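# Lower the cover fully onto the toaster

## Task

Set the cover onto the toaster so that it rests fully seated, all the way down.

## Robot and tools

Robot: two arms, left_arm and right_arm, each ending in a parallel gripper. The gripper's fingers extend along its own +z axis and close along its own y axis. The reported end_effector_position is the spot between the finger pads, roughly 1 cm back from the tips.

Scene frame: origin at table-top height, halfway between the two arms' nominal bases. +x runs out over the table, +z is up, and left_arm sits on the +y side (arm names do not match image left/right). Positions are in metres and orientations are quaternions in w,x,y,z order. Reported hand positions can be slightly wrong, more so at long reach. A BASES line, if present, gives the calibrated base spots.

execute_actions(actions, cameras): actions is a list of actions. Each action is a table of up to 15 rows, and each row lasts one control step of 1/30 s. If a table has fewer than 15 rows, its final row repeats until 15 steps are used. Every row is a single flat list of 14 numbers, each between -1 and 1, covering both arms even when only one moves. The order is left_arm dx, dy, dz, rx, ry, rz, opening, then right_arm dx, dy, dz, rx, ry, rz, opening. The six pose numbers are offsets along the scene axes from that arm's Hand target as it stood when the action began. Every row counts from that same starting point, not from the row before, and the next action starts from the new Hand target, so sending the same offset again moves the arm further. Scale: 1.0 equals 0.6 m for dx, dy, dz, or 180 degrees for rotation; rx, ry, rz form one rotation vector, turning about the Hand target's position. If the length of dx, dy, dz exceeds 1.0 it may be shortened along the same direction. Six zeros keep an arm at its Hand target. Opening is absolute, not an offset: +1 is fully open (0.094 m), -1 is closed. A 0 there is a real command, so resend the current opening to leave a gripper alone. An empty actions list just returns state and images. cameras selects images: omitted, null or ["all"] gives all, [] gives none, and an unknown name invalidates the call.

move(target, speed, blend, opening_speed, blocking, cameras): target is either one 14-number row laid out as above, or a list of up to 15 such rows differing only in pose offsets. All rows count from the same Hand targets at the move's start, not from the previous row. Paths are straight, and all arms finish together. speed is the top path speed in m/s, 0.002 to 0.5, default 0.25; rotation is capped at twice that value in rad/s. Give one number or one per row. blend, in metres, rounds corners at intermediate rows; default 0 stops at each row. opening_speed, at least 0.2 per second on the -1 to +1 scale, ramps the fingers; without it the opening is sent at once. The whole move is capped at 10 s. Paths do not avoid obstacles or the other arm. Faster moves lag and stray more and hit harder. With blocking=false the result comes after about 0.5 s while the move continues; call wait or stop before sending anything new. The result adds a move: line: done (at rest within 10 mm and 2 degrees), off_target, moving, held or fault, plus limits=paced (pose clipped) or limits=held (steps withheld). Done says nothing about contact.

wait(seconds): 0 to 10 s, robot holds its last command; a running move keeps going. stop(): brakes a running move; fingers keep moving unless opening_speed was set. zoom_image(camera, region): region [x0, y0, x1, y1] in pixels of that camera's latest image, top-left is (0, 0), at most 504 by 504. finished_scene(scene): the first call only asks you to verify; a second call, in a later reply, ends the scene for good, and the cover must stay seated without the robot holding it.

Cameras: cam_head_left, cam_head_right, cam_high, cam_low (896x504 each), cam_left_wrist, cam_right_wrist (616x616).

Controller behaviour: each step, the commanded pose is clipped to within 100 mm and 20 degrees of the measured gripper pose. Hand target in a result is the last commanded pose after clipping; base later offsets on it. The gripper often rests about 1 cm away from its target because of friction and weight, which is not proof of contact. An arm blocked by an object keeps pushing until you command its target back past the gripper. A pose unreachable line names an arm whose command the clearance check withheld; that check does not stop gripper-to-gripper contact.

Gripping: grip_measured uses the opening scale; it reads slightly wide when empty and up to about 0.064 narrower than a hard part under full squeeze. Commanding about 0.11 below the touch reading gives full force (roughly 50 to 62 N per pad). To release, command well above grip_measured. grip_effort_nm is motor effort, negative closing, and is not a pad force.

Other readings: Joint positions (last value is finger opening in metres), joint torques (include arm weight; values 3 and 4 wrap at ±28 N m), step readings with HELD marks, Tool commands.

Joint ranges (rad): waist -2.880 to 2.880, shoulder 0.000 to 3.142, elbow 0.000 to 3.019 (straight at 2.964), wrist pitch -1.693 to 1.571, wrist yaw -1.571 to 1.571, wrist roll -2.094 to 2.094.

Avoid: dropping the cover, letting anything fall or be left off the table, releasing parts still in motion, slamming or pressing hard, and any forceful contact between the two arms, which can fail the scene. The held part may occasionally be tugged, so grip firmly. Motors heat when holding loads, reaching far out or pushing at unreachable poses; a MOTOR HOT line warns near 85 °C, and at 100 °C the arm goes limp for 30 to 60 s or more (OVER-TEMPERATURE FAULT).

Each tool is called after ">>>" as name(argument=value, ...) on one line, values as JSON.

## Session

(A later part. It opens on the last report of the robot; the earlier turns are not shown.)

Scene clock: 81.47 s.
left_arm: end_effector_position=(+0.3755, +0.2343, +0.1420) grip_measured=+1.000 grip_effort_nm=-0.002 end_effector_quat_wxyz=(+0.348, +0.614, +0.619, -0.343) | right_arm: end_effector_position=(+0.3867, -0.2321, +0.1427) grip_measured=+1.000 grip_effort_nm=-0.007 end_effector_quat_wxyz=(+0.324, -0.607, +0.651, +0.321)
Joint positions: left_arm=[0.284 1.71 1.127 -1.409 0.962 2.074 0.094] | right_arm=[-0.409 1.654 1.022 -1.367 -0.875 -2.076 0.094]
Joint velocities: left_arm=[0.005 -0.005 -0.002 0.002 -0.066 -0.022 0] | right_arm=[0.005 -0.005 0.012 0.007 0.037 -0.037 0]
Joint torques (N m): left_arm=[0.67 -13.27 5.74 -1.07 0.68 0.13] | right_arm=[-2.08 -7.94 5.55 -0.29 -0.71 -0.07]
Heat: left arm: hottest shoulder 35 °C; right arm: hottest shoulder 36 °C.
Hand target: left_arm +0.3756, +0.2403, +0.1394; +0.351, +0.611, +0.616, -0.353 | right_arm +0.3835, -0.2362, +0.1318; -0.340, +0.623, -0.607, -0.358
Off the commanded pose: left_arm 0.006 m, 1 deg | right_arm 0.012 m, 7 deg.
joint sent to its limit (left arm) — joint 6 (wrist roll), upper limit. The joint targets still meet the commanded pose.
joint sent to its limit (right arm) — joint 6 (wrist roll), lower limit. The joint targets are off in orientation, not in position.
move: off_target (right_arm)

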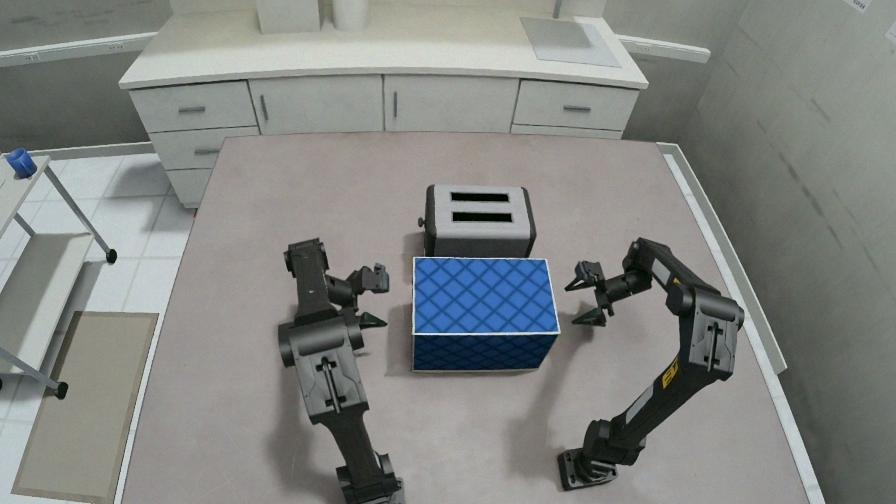

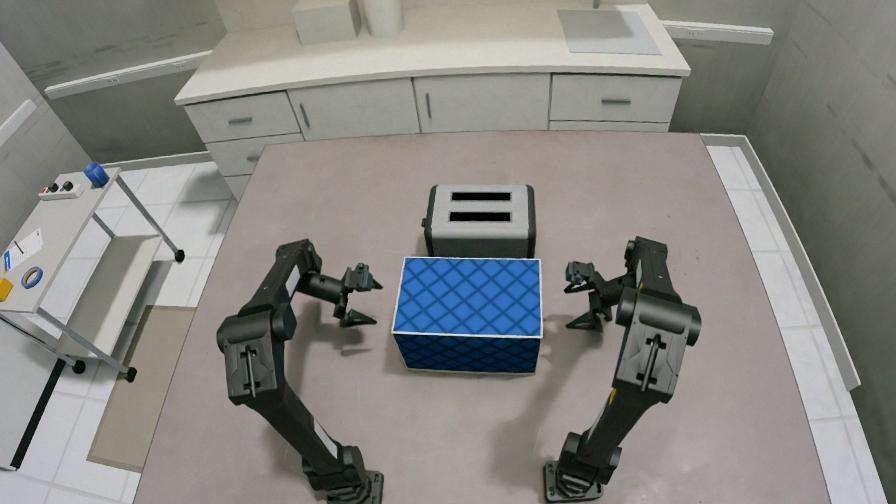

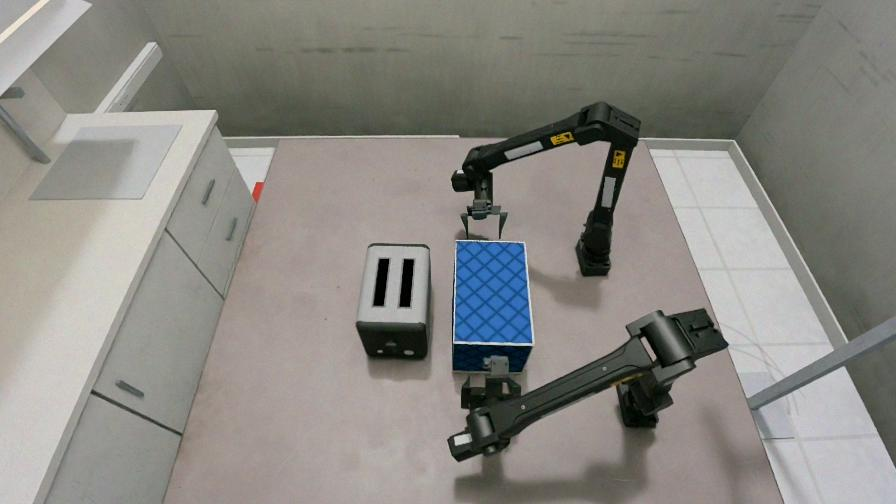

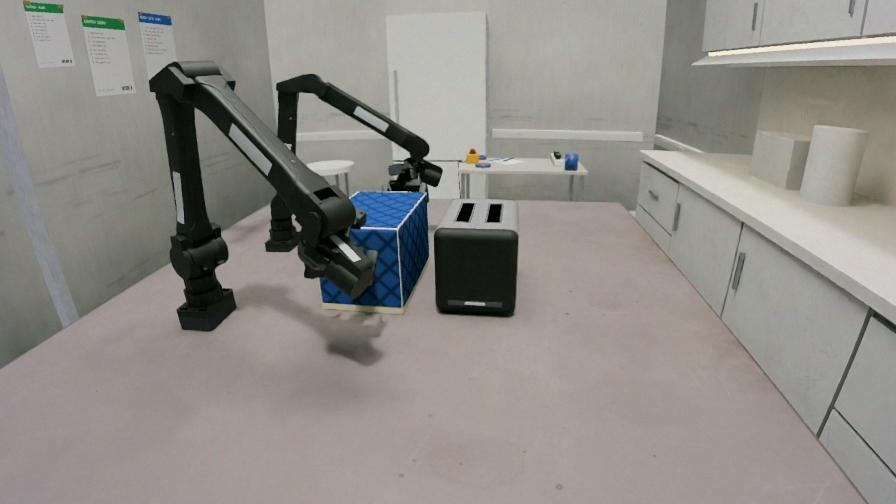

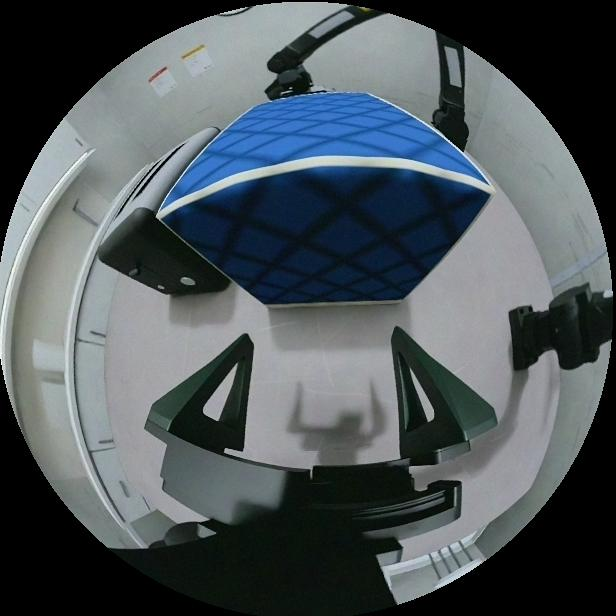

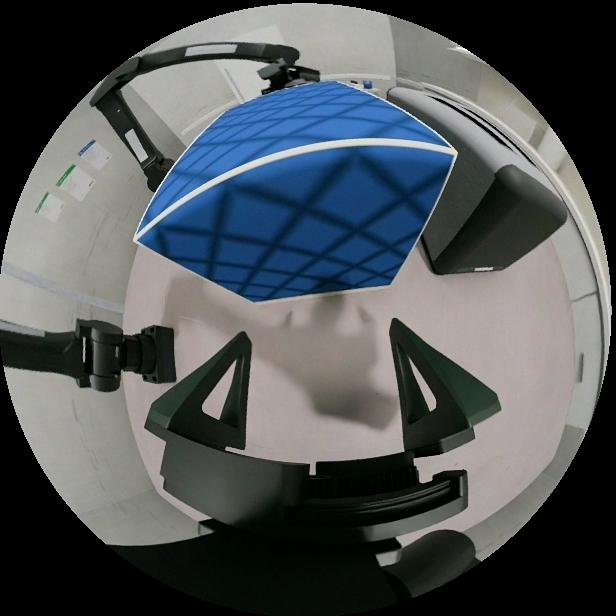

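>>> move(target=[0,-0.075,0,0,0,0,1,-0.005,0.075,0.01,0,0,0,1], speed=0.08)

>>> zoom_image(camera="cam_head_right", region=[300, 200, 640, 400])

Scene clock: 86.77 s.
left_arm: end_effector_position=(+0.3727, +0.2012, +0.1295) grip_measured=+1.000 grip_effort_nm=-0.007 end_effector_quat_wxyz=(+0.345, +0.603, +0.621, -0.363) | right_arm: end_effector_position=(+0.3838, -0.1963, +0.1435) grip_measured=+1.000 grip_effort_nm=-0.007 end_effector_quat_wxyz=(-0.338, +0.613, -0.625, -0.346)
Joint positions: left_arm=[0.213 1.71 1.079 -1.315 1.004 1.968 0.094] | right_arm=[-0.336 1.654 0.995 -1.352 -0.942 -2.076 0.094]
Joint velocities: left_arm=[-0.005 -0.005 -0.007 0.002 -0.095 -0.022 0] | right_arm=[0.005 -0.015 0.002 -0.002 -0.022 0.022 0]
Joint torques (N m): left_arm=[-1.2 -16.79 5.45 -0.16 0.72 -0.04] | right_arm=[-0.15 -8.94 5.37 -0.31 -0.74 -0.07]
Heat: left arm: hottest shoulder 34 °C; right arm: hottest shoulder 36 °C.
Hand target: left_arm +0.3746, +0.1956, +0.1389; +0.350, +0.611, +0.615, -0.354 | right_arm +0.3806, -0.1910, +0.1385; -0.341, +0.622, -0.607, -0.358
Off the commanded pose: left_arm 0.012 m, 2 deg | right_arm 0.008 m, 3 deg.
joint sent to its limit (right arm) — joint 6 (wrist roll), lower limit. The joint targets still meet the commanded pose.
move: off_target (left_arm, right_arm)

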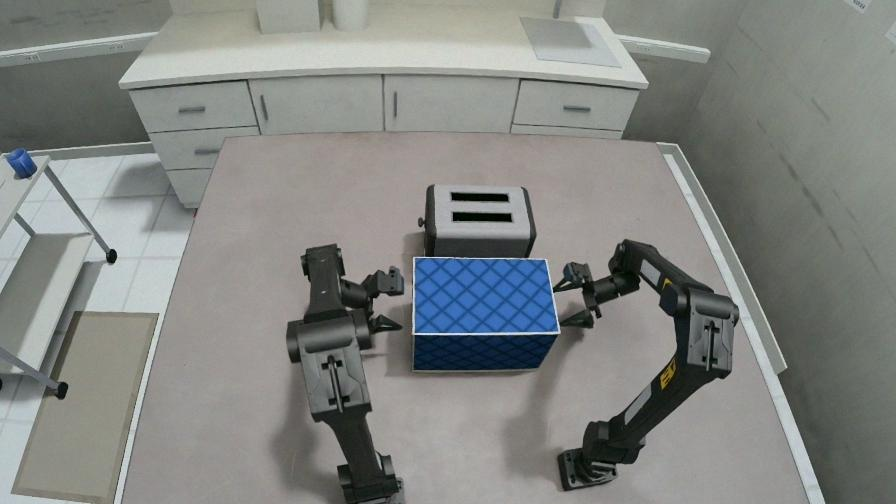

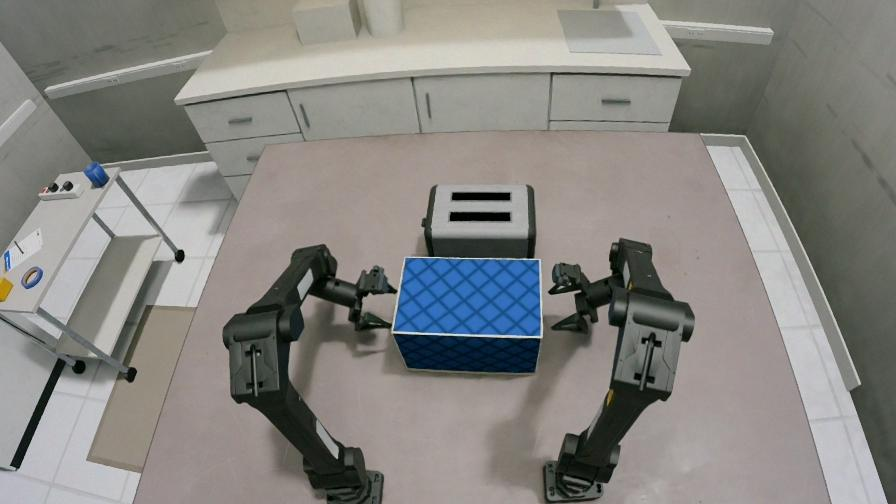

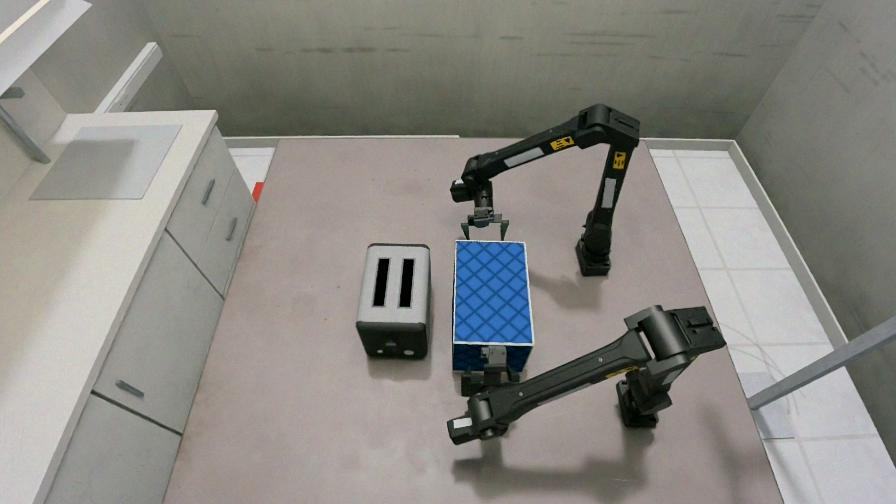

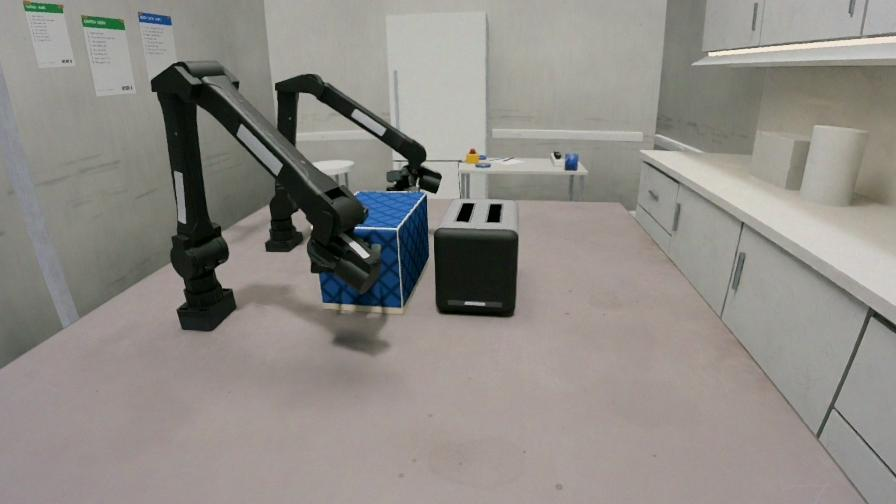

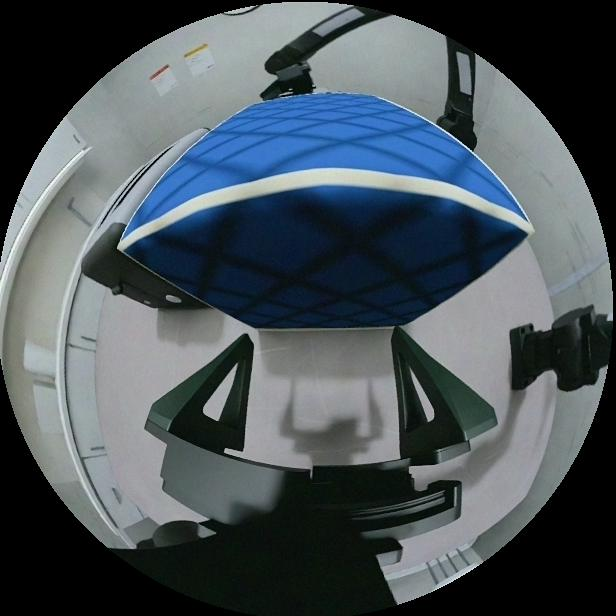

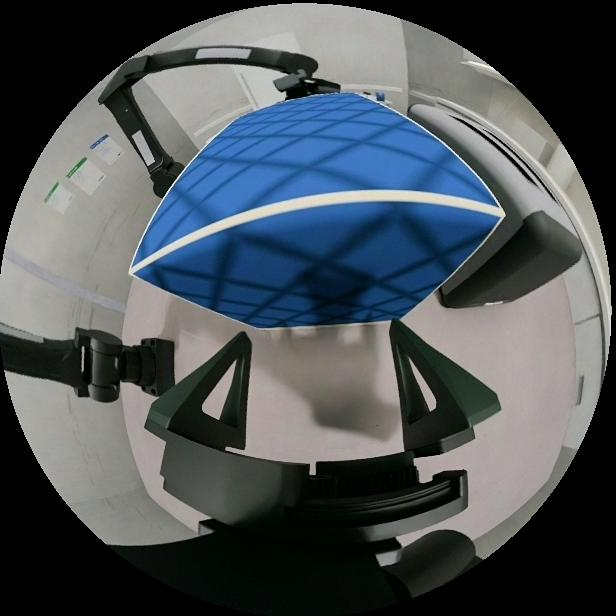

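Scaled by 1.482.

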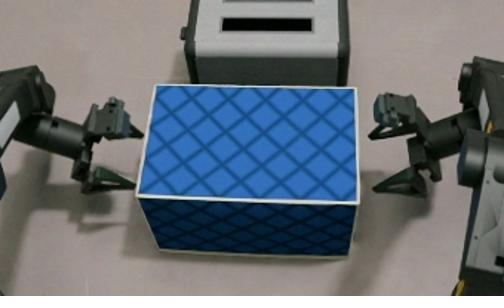

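>>> move(target=[0,-0.042,0,0,0,0,1,0,0.042,-0.005,0,0,0,1], speed=0.05, cameras=["cam_head_right","cam_left_wrist","cam_right_wrist"])

>>> zoom_image(camera="cam_head_right", region=[300, 200, 640, 400])

Scene clock: 91.77 s.
left_arm: end_effector_position=(+0.3726, +0.1764, +0.1286) grip_measured=+1.000 grip_effort_nm=-0.007 end_effector_quat_wxyz=(+0.344, +0.603, +0.621, -0.363) | right_arm: end_effector_position=(+0.3840, -0.1712, +0.1394) grip_measured=+1.000 grip_effort_nm=-0.012 end_effector_quat_wxyz=(-0.346, +0.626, -0.605, -0.351)
Joint positions: left_arm=[0.155 1.684 1.048 -1.223 1.021 1.864 0.094] | right_arm=[-0.276 1.654 0.974 -1.3 -0.976 -2.063 0.094]
Joint velocities: left_arm=[-0.005 -0.005 0.007 -0.002 -0.139 -0.007 0] | right_arm=[-0.005 -0.015 -0.007 0.007 0.051 0.022 0]
Joint torques (N m): left_arm=[-0.97 -16.03 5.63 -0.06 0.72 -0.04] | right_arm=[0.09 -9.23 5.29 -0.21 -0.75 0.29]
Heat: left arm: hottest shoulder 34 °C; right arm: hottest shoulder 36 °C.
Hand target: left_arm +0.3742, +0.1705, +0.1385; +0.350, +0.611, +0.615, -0.355 | right_arm +0.3805, -0.1655, +0.1359; -0.341, +0.622, -0.606, -0.359
Off the commanded pose: left_arm 0.012 m, 2 deg | right_arm 0.008 m, 1 deg.
move: off_target (left_arm)
Images, in order (width x height): cam_head_right 896x504, cam_left_wrist 616x616, cam_right_wrist 616x616.

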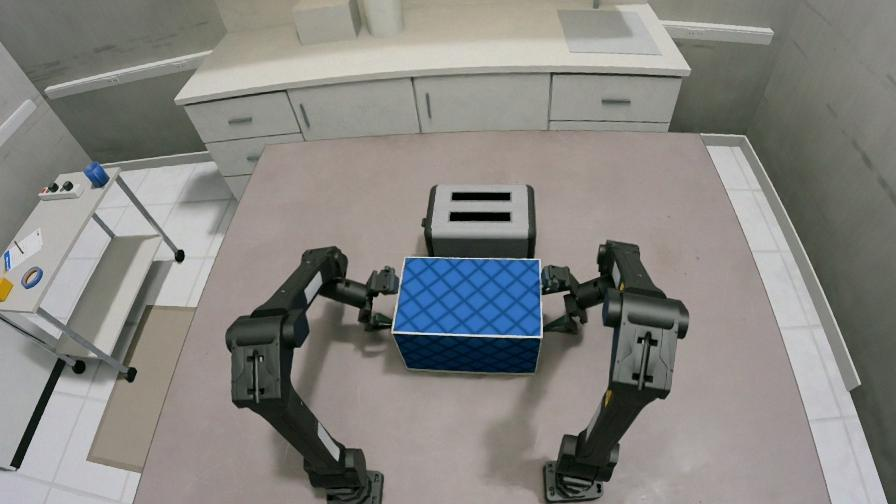

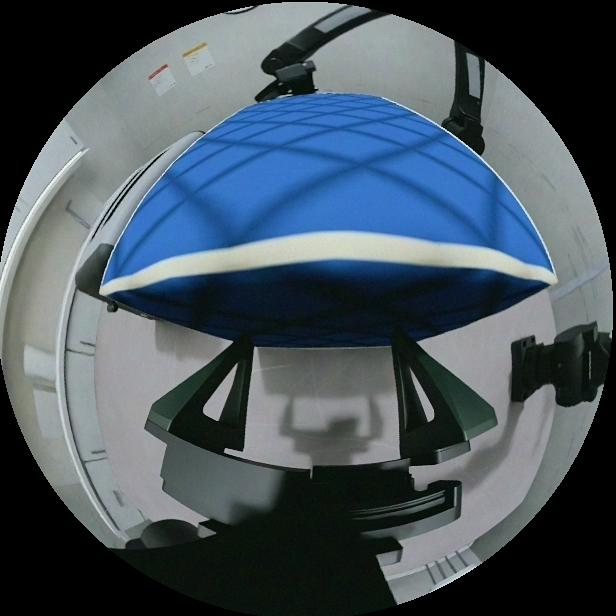

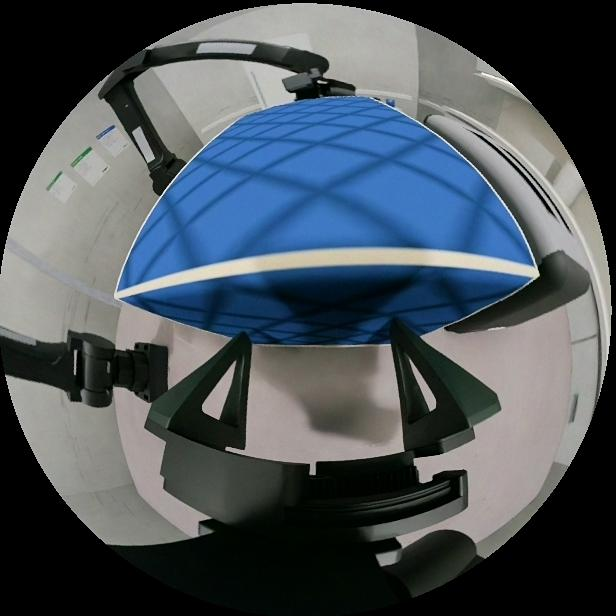

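Scaled by 1.482.

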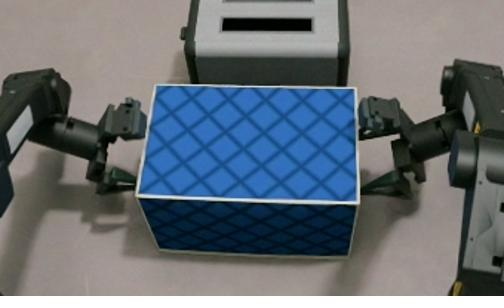

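>>> move(target=[0,-0.03,0,0,0,0,1,0,0.03,-0.005,0,0,0,1], speed=0.03, cameras=["cam_left_wrist","cam_right_wrist","cam_head_right"])

>>> zoom_image(camera="cam_head_right", region=[300, 200, 640, 400])

Scene clock: 97.07 s.
left_arm: end_effector_position=(+0.3727, +0.1595, +0.1283) grip_measured=+1.000 grip_effort_nm=-0.012 end_effector_quat_wxyz=(+0.343, +0.603, +0.622, -0.362) | right_arm: end_effector_position=(+0.3843, -0.1538, +0.1315) grip_measured=+1.000 grip_effort_nm=-0.007 end_effector_quat_wxyz=(-0.343, +0.622, -0.607, -0.356)
Joint positions: left_arm=[0.115 1.666 1.027 -1.153 1.03 1.785 0.094] | right_arm=[-0.232 1.654 0.95 -1.227 -0.994 -1.987 0.094]
Joint velocities: left_arm=[-0.005 -0.005 0.002 -0.017 -0.051 -0.007 0] | right_arm=[-0.005 -0.005 -0.017 -0.022 -0.007 -0.051 0]
Joint torques (N m): left_arm=[-1.08 -16.15 5.56 0.03 0.75 -0.06] | right_arm=[0.21 -10.17 5.22 -0.16 -0.78 0.27]
Heat: left arm: hottest shoulder 34 °C; right arm: hottest shoulder 36 °C.
Hand target: left_arm +0.3737, +0.1525, +0.1384; +0.350, +0.612, +0.614, -0.355 | right_arm +0.3806, -0.1474, +0.1333; -0.342, +0.622, -0.606, -0.359
Off the commanded pose: left_arm 0.012 m, 2 deg | right_arm 0.007 m, 0 deg.
move: off_target (left_arm)
Images, in order (width x height): cam_head_right 896x504, cam_left_wrist 616x616, cam_right_wrist 616x616.

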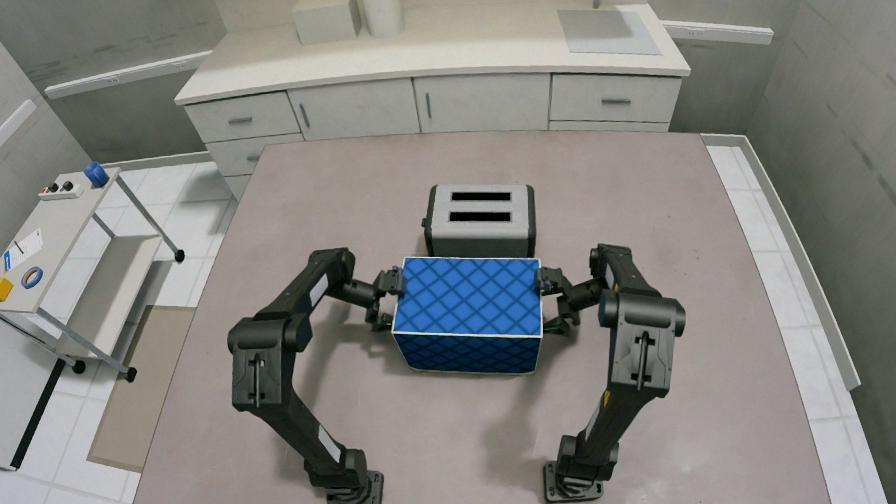

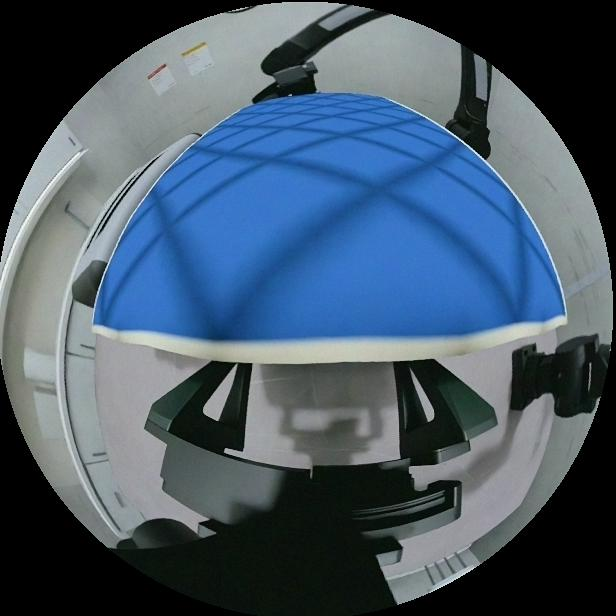

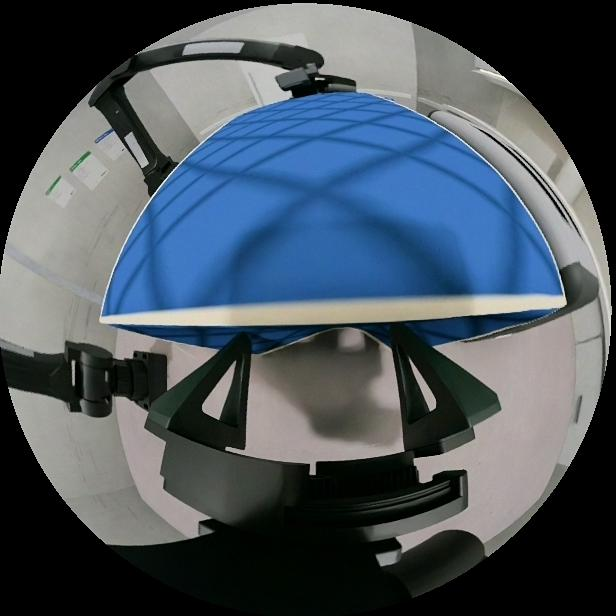

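Scaled by 1.482.

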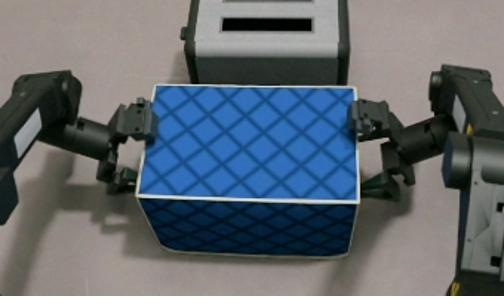

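>>> move(target=[0,-0.04,-0.01,0,0,0,1,0,0.03,0,0,0,0,1], speed=0.03)

>>> zoom_image(camera="cam_head_right", region=[300, 200, 640, 400])

>>> zoom_image(camera="cam_right_wrist", region=[150, 260, 500, 460])

Scene clock: 104.63 s.
left_arm: end_effector_position=(+0.3725, +0.1366, +0.1215) grip_measured=+1.000 grip_effort_nm=-0.002 end_effector_quat_wxyz=(+0.342, +0.603, +0.623, -0.362) | right_arm: end_effector_position=(+0.3844, -0.1360, +0.1277) grip_measured=+1.000 grip_effort_nm=-0.002 end_effector_quat_wxyz=(-0.341, +0.619, -0.609, -0.360)
Joint positions: left_arm=[0.059 1.655 0.996 -1.041 1.037 1.677 0.094] | right_arm=[-0.187 1.645 0.929 -1.156 -1.009 -1.904 0.094]
Joint velocities: left_arm=[-0.005 -0.005 -0.007 -0.007 -0.007 -0.066 0] | right_arm=[-0.005 -0.005 -0.012 -0.022 0.095 -0.022 0]
Joint torques (N m): left_arm=[-1.32 -15.79 5.52 0.16 0.8 -0.05] | right_arm=[0.21 -10.87 5.22 -0.09 -0.82 0.29]
Heat: left arm: hottest shoulder 33 °C; right arm: hottest shoulder 36 °C.
Hand target: left_arm +0.3733, +0.1288, +0.1321; +0.349, +0.612, +0.614, -0.356 | right_arm +0.3806, -0.1291, +0.1335; -0.342, +0.622, -0.606, -0.359
Off the commanded pose: left_arm 0.014 m, 2 deg | right_arm 0.009 m, 1 deg.
move: off_target (left_arm)

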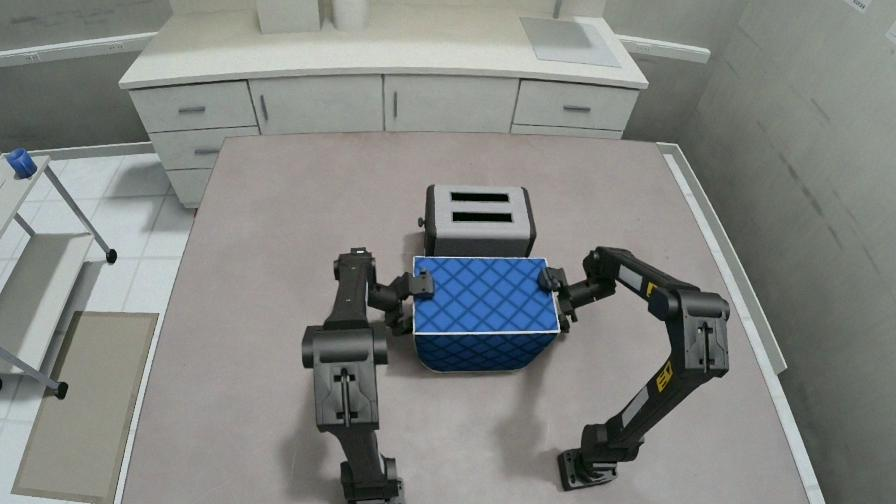

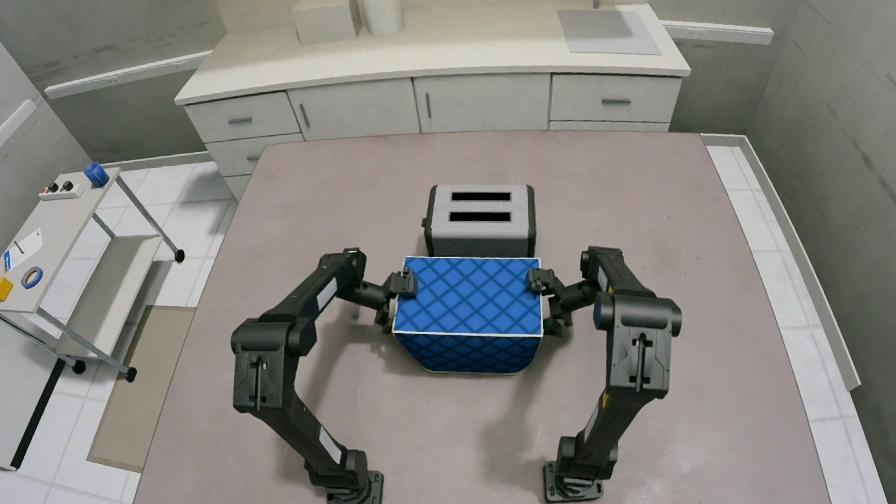

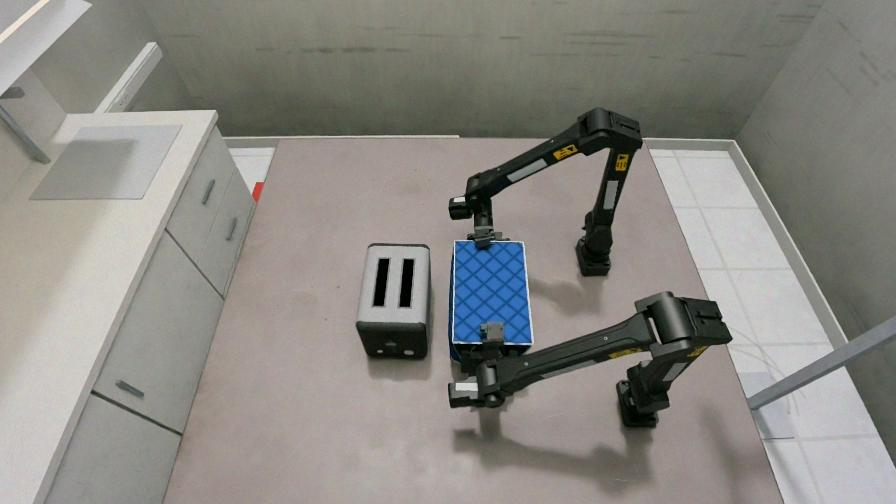

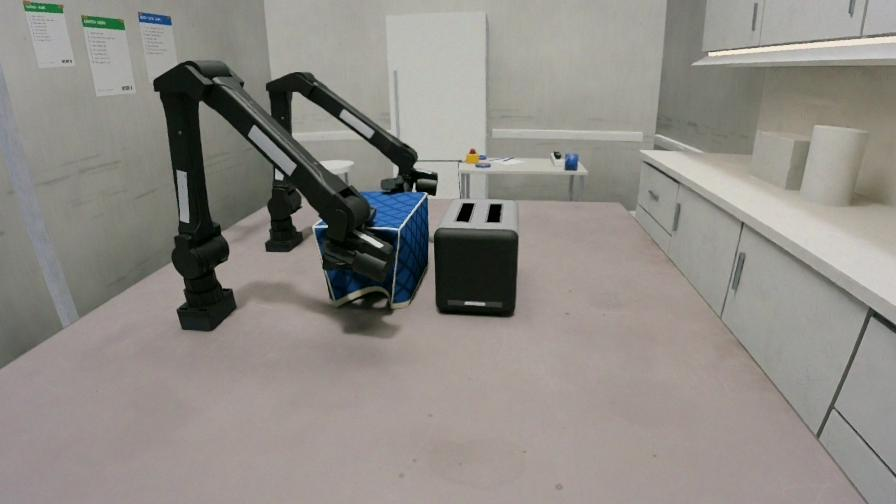

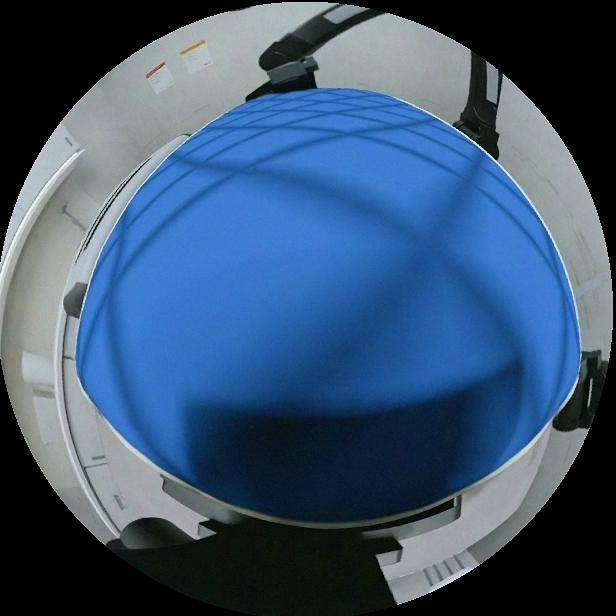

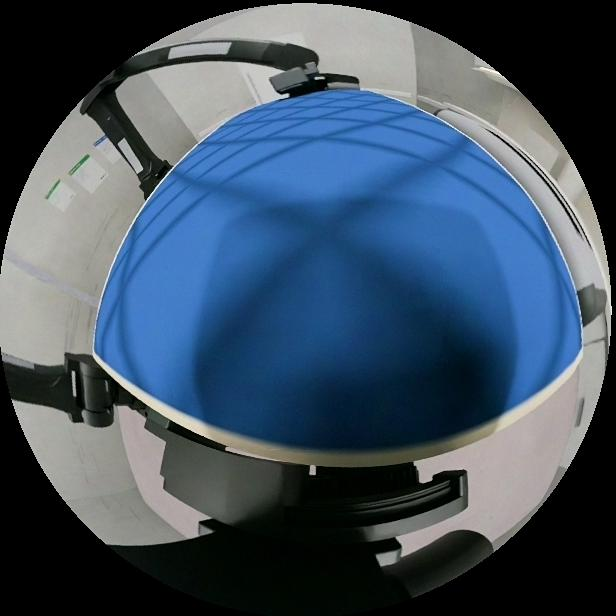

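Scaled by 1.482.

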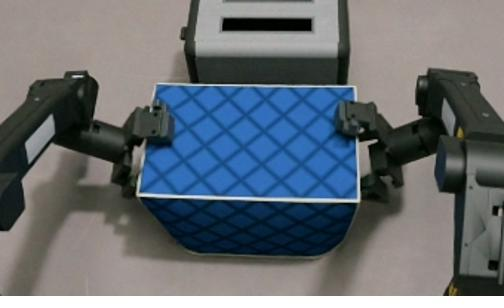

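Scaled by 1.440 from the camera's 616x616 image, which has a finer 880x880 frame.

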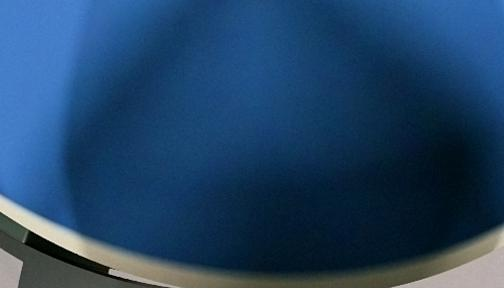

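>>> move(target=[[0,0.1,0,0,0,0,1,0,-0.1,0,0,0,0,1],[0,0.1,0.1,0,0,0,1,0,-0.1,0.1,0,0,0,1]], speed=0.1)

>>> zoom_image(camera="cam_low", region=[280, 140, 540, 340])

Scene clock: 119.83 s.
left_arm: end_effector_position=(+0.3632, +0.1809, +0.1762) grip_measured=+1.000 grip_effort_nm=-0.012 end_effector_quat_wxyz=(+0.338, +0.602, +0.620, -0.372) | right_arm: end_effector_position=(+0.3680, -0.1819, +0.1776) grip_measured=+1.000 grip_effort_nm=-0.002 end_effector_quat_wxyz=(-0.325, +0.604, -0.624, -0.374)
Joint positions: left_arm=[0.17 1.615 1.098 -1.403 1.016 1.912 0.094] | right_arm=[-0.311 1.591 1.005 -1.484 -0.953 -2.075 0.094]
Joint velocities: left_arm=[-0.005 -0.024 -0.012 -0.027 -0.037 -0.007 0] | right_arm=[0.005 -0.005 -0.012 -0.017 -0.037 -0.007 0]
Joint torques (N m): left_arm=[0.73 -14.51 8.29 -1.06 0.46 0.16] | right_arm=[-1.73 -9.88 10.32 -0.98 -0.35 -0.07]
Heat: left arm: hottest shoulder 34 °C; right arm: hottest shoulder 35 °C.
Hand target: left_arm +0.3740, +0.1876, +0.1925; +0.350, +0.611, +0.615, -0.354 | right_arm +0.3812, -0.1899, +0.1927; -0.341, +0.622, -0.607, -0.359
Off the commanded pose: left_arm 0.020 m, 3 deg | right_arm 0.022 m, 4 deg.
joint sent to its limit (right arm) — joint 6 (wrist roll), lower limit. The joint targets still meet the commanded pose.
move: off_target (left_arm, right_arm)

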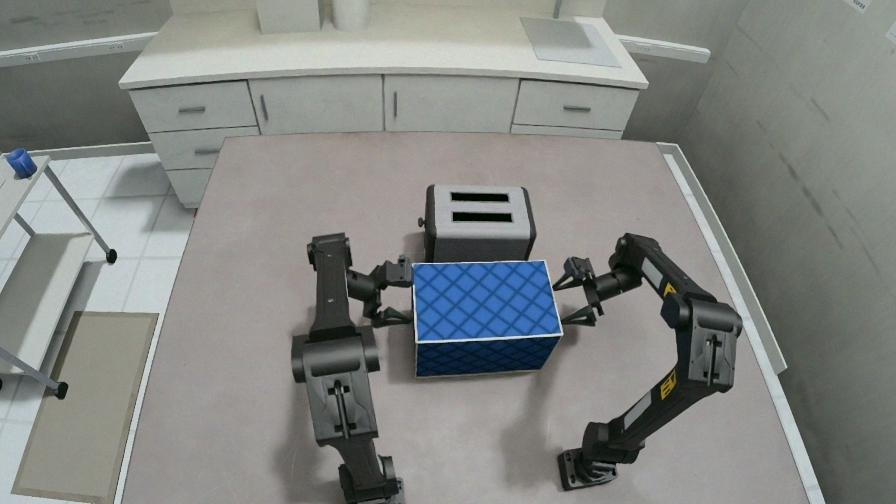

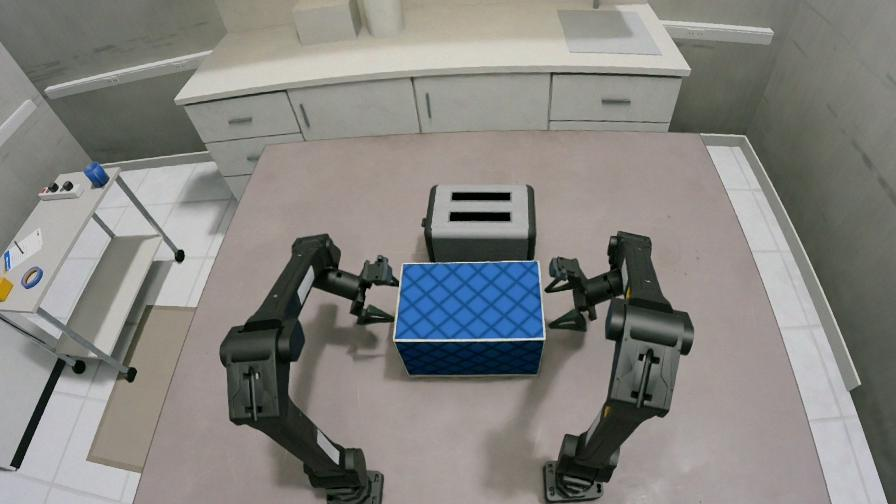

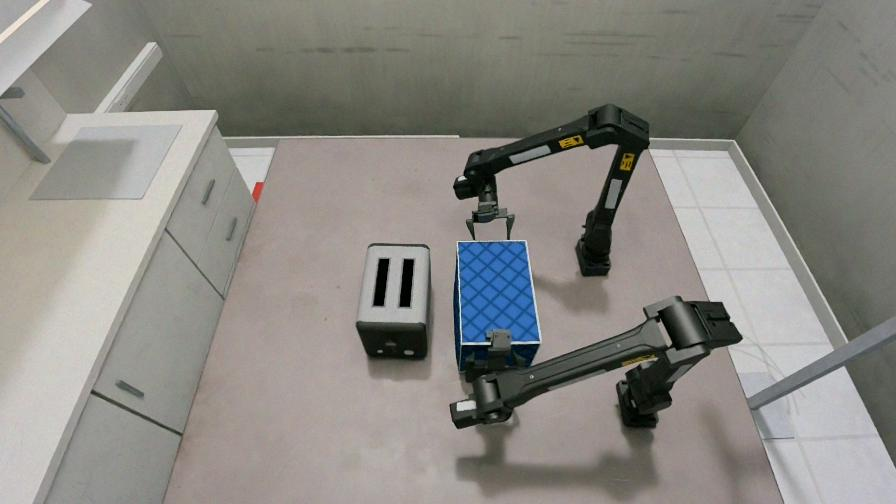

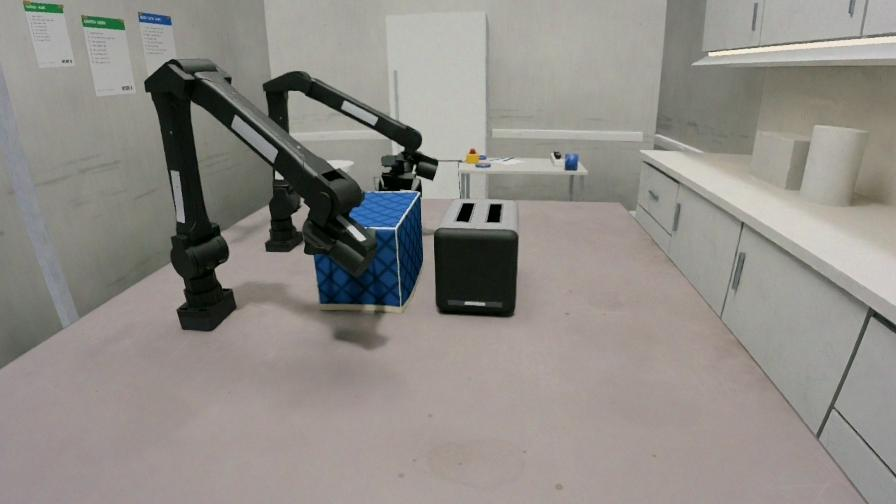

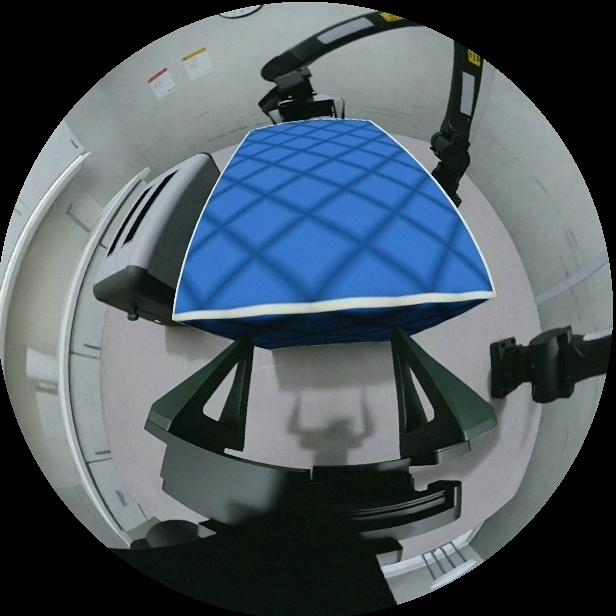

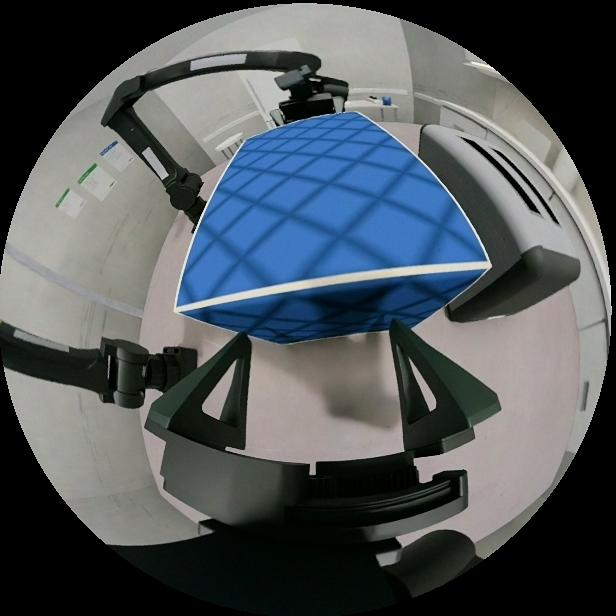

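Scaled by 1.938.

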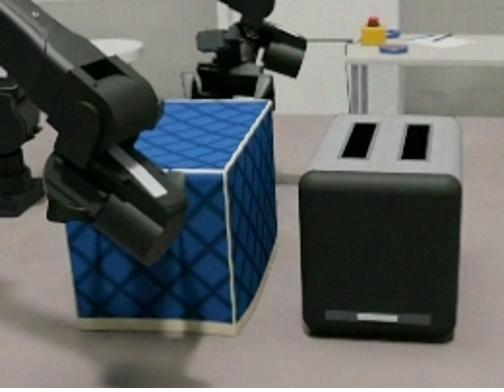

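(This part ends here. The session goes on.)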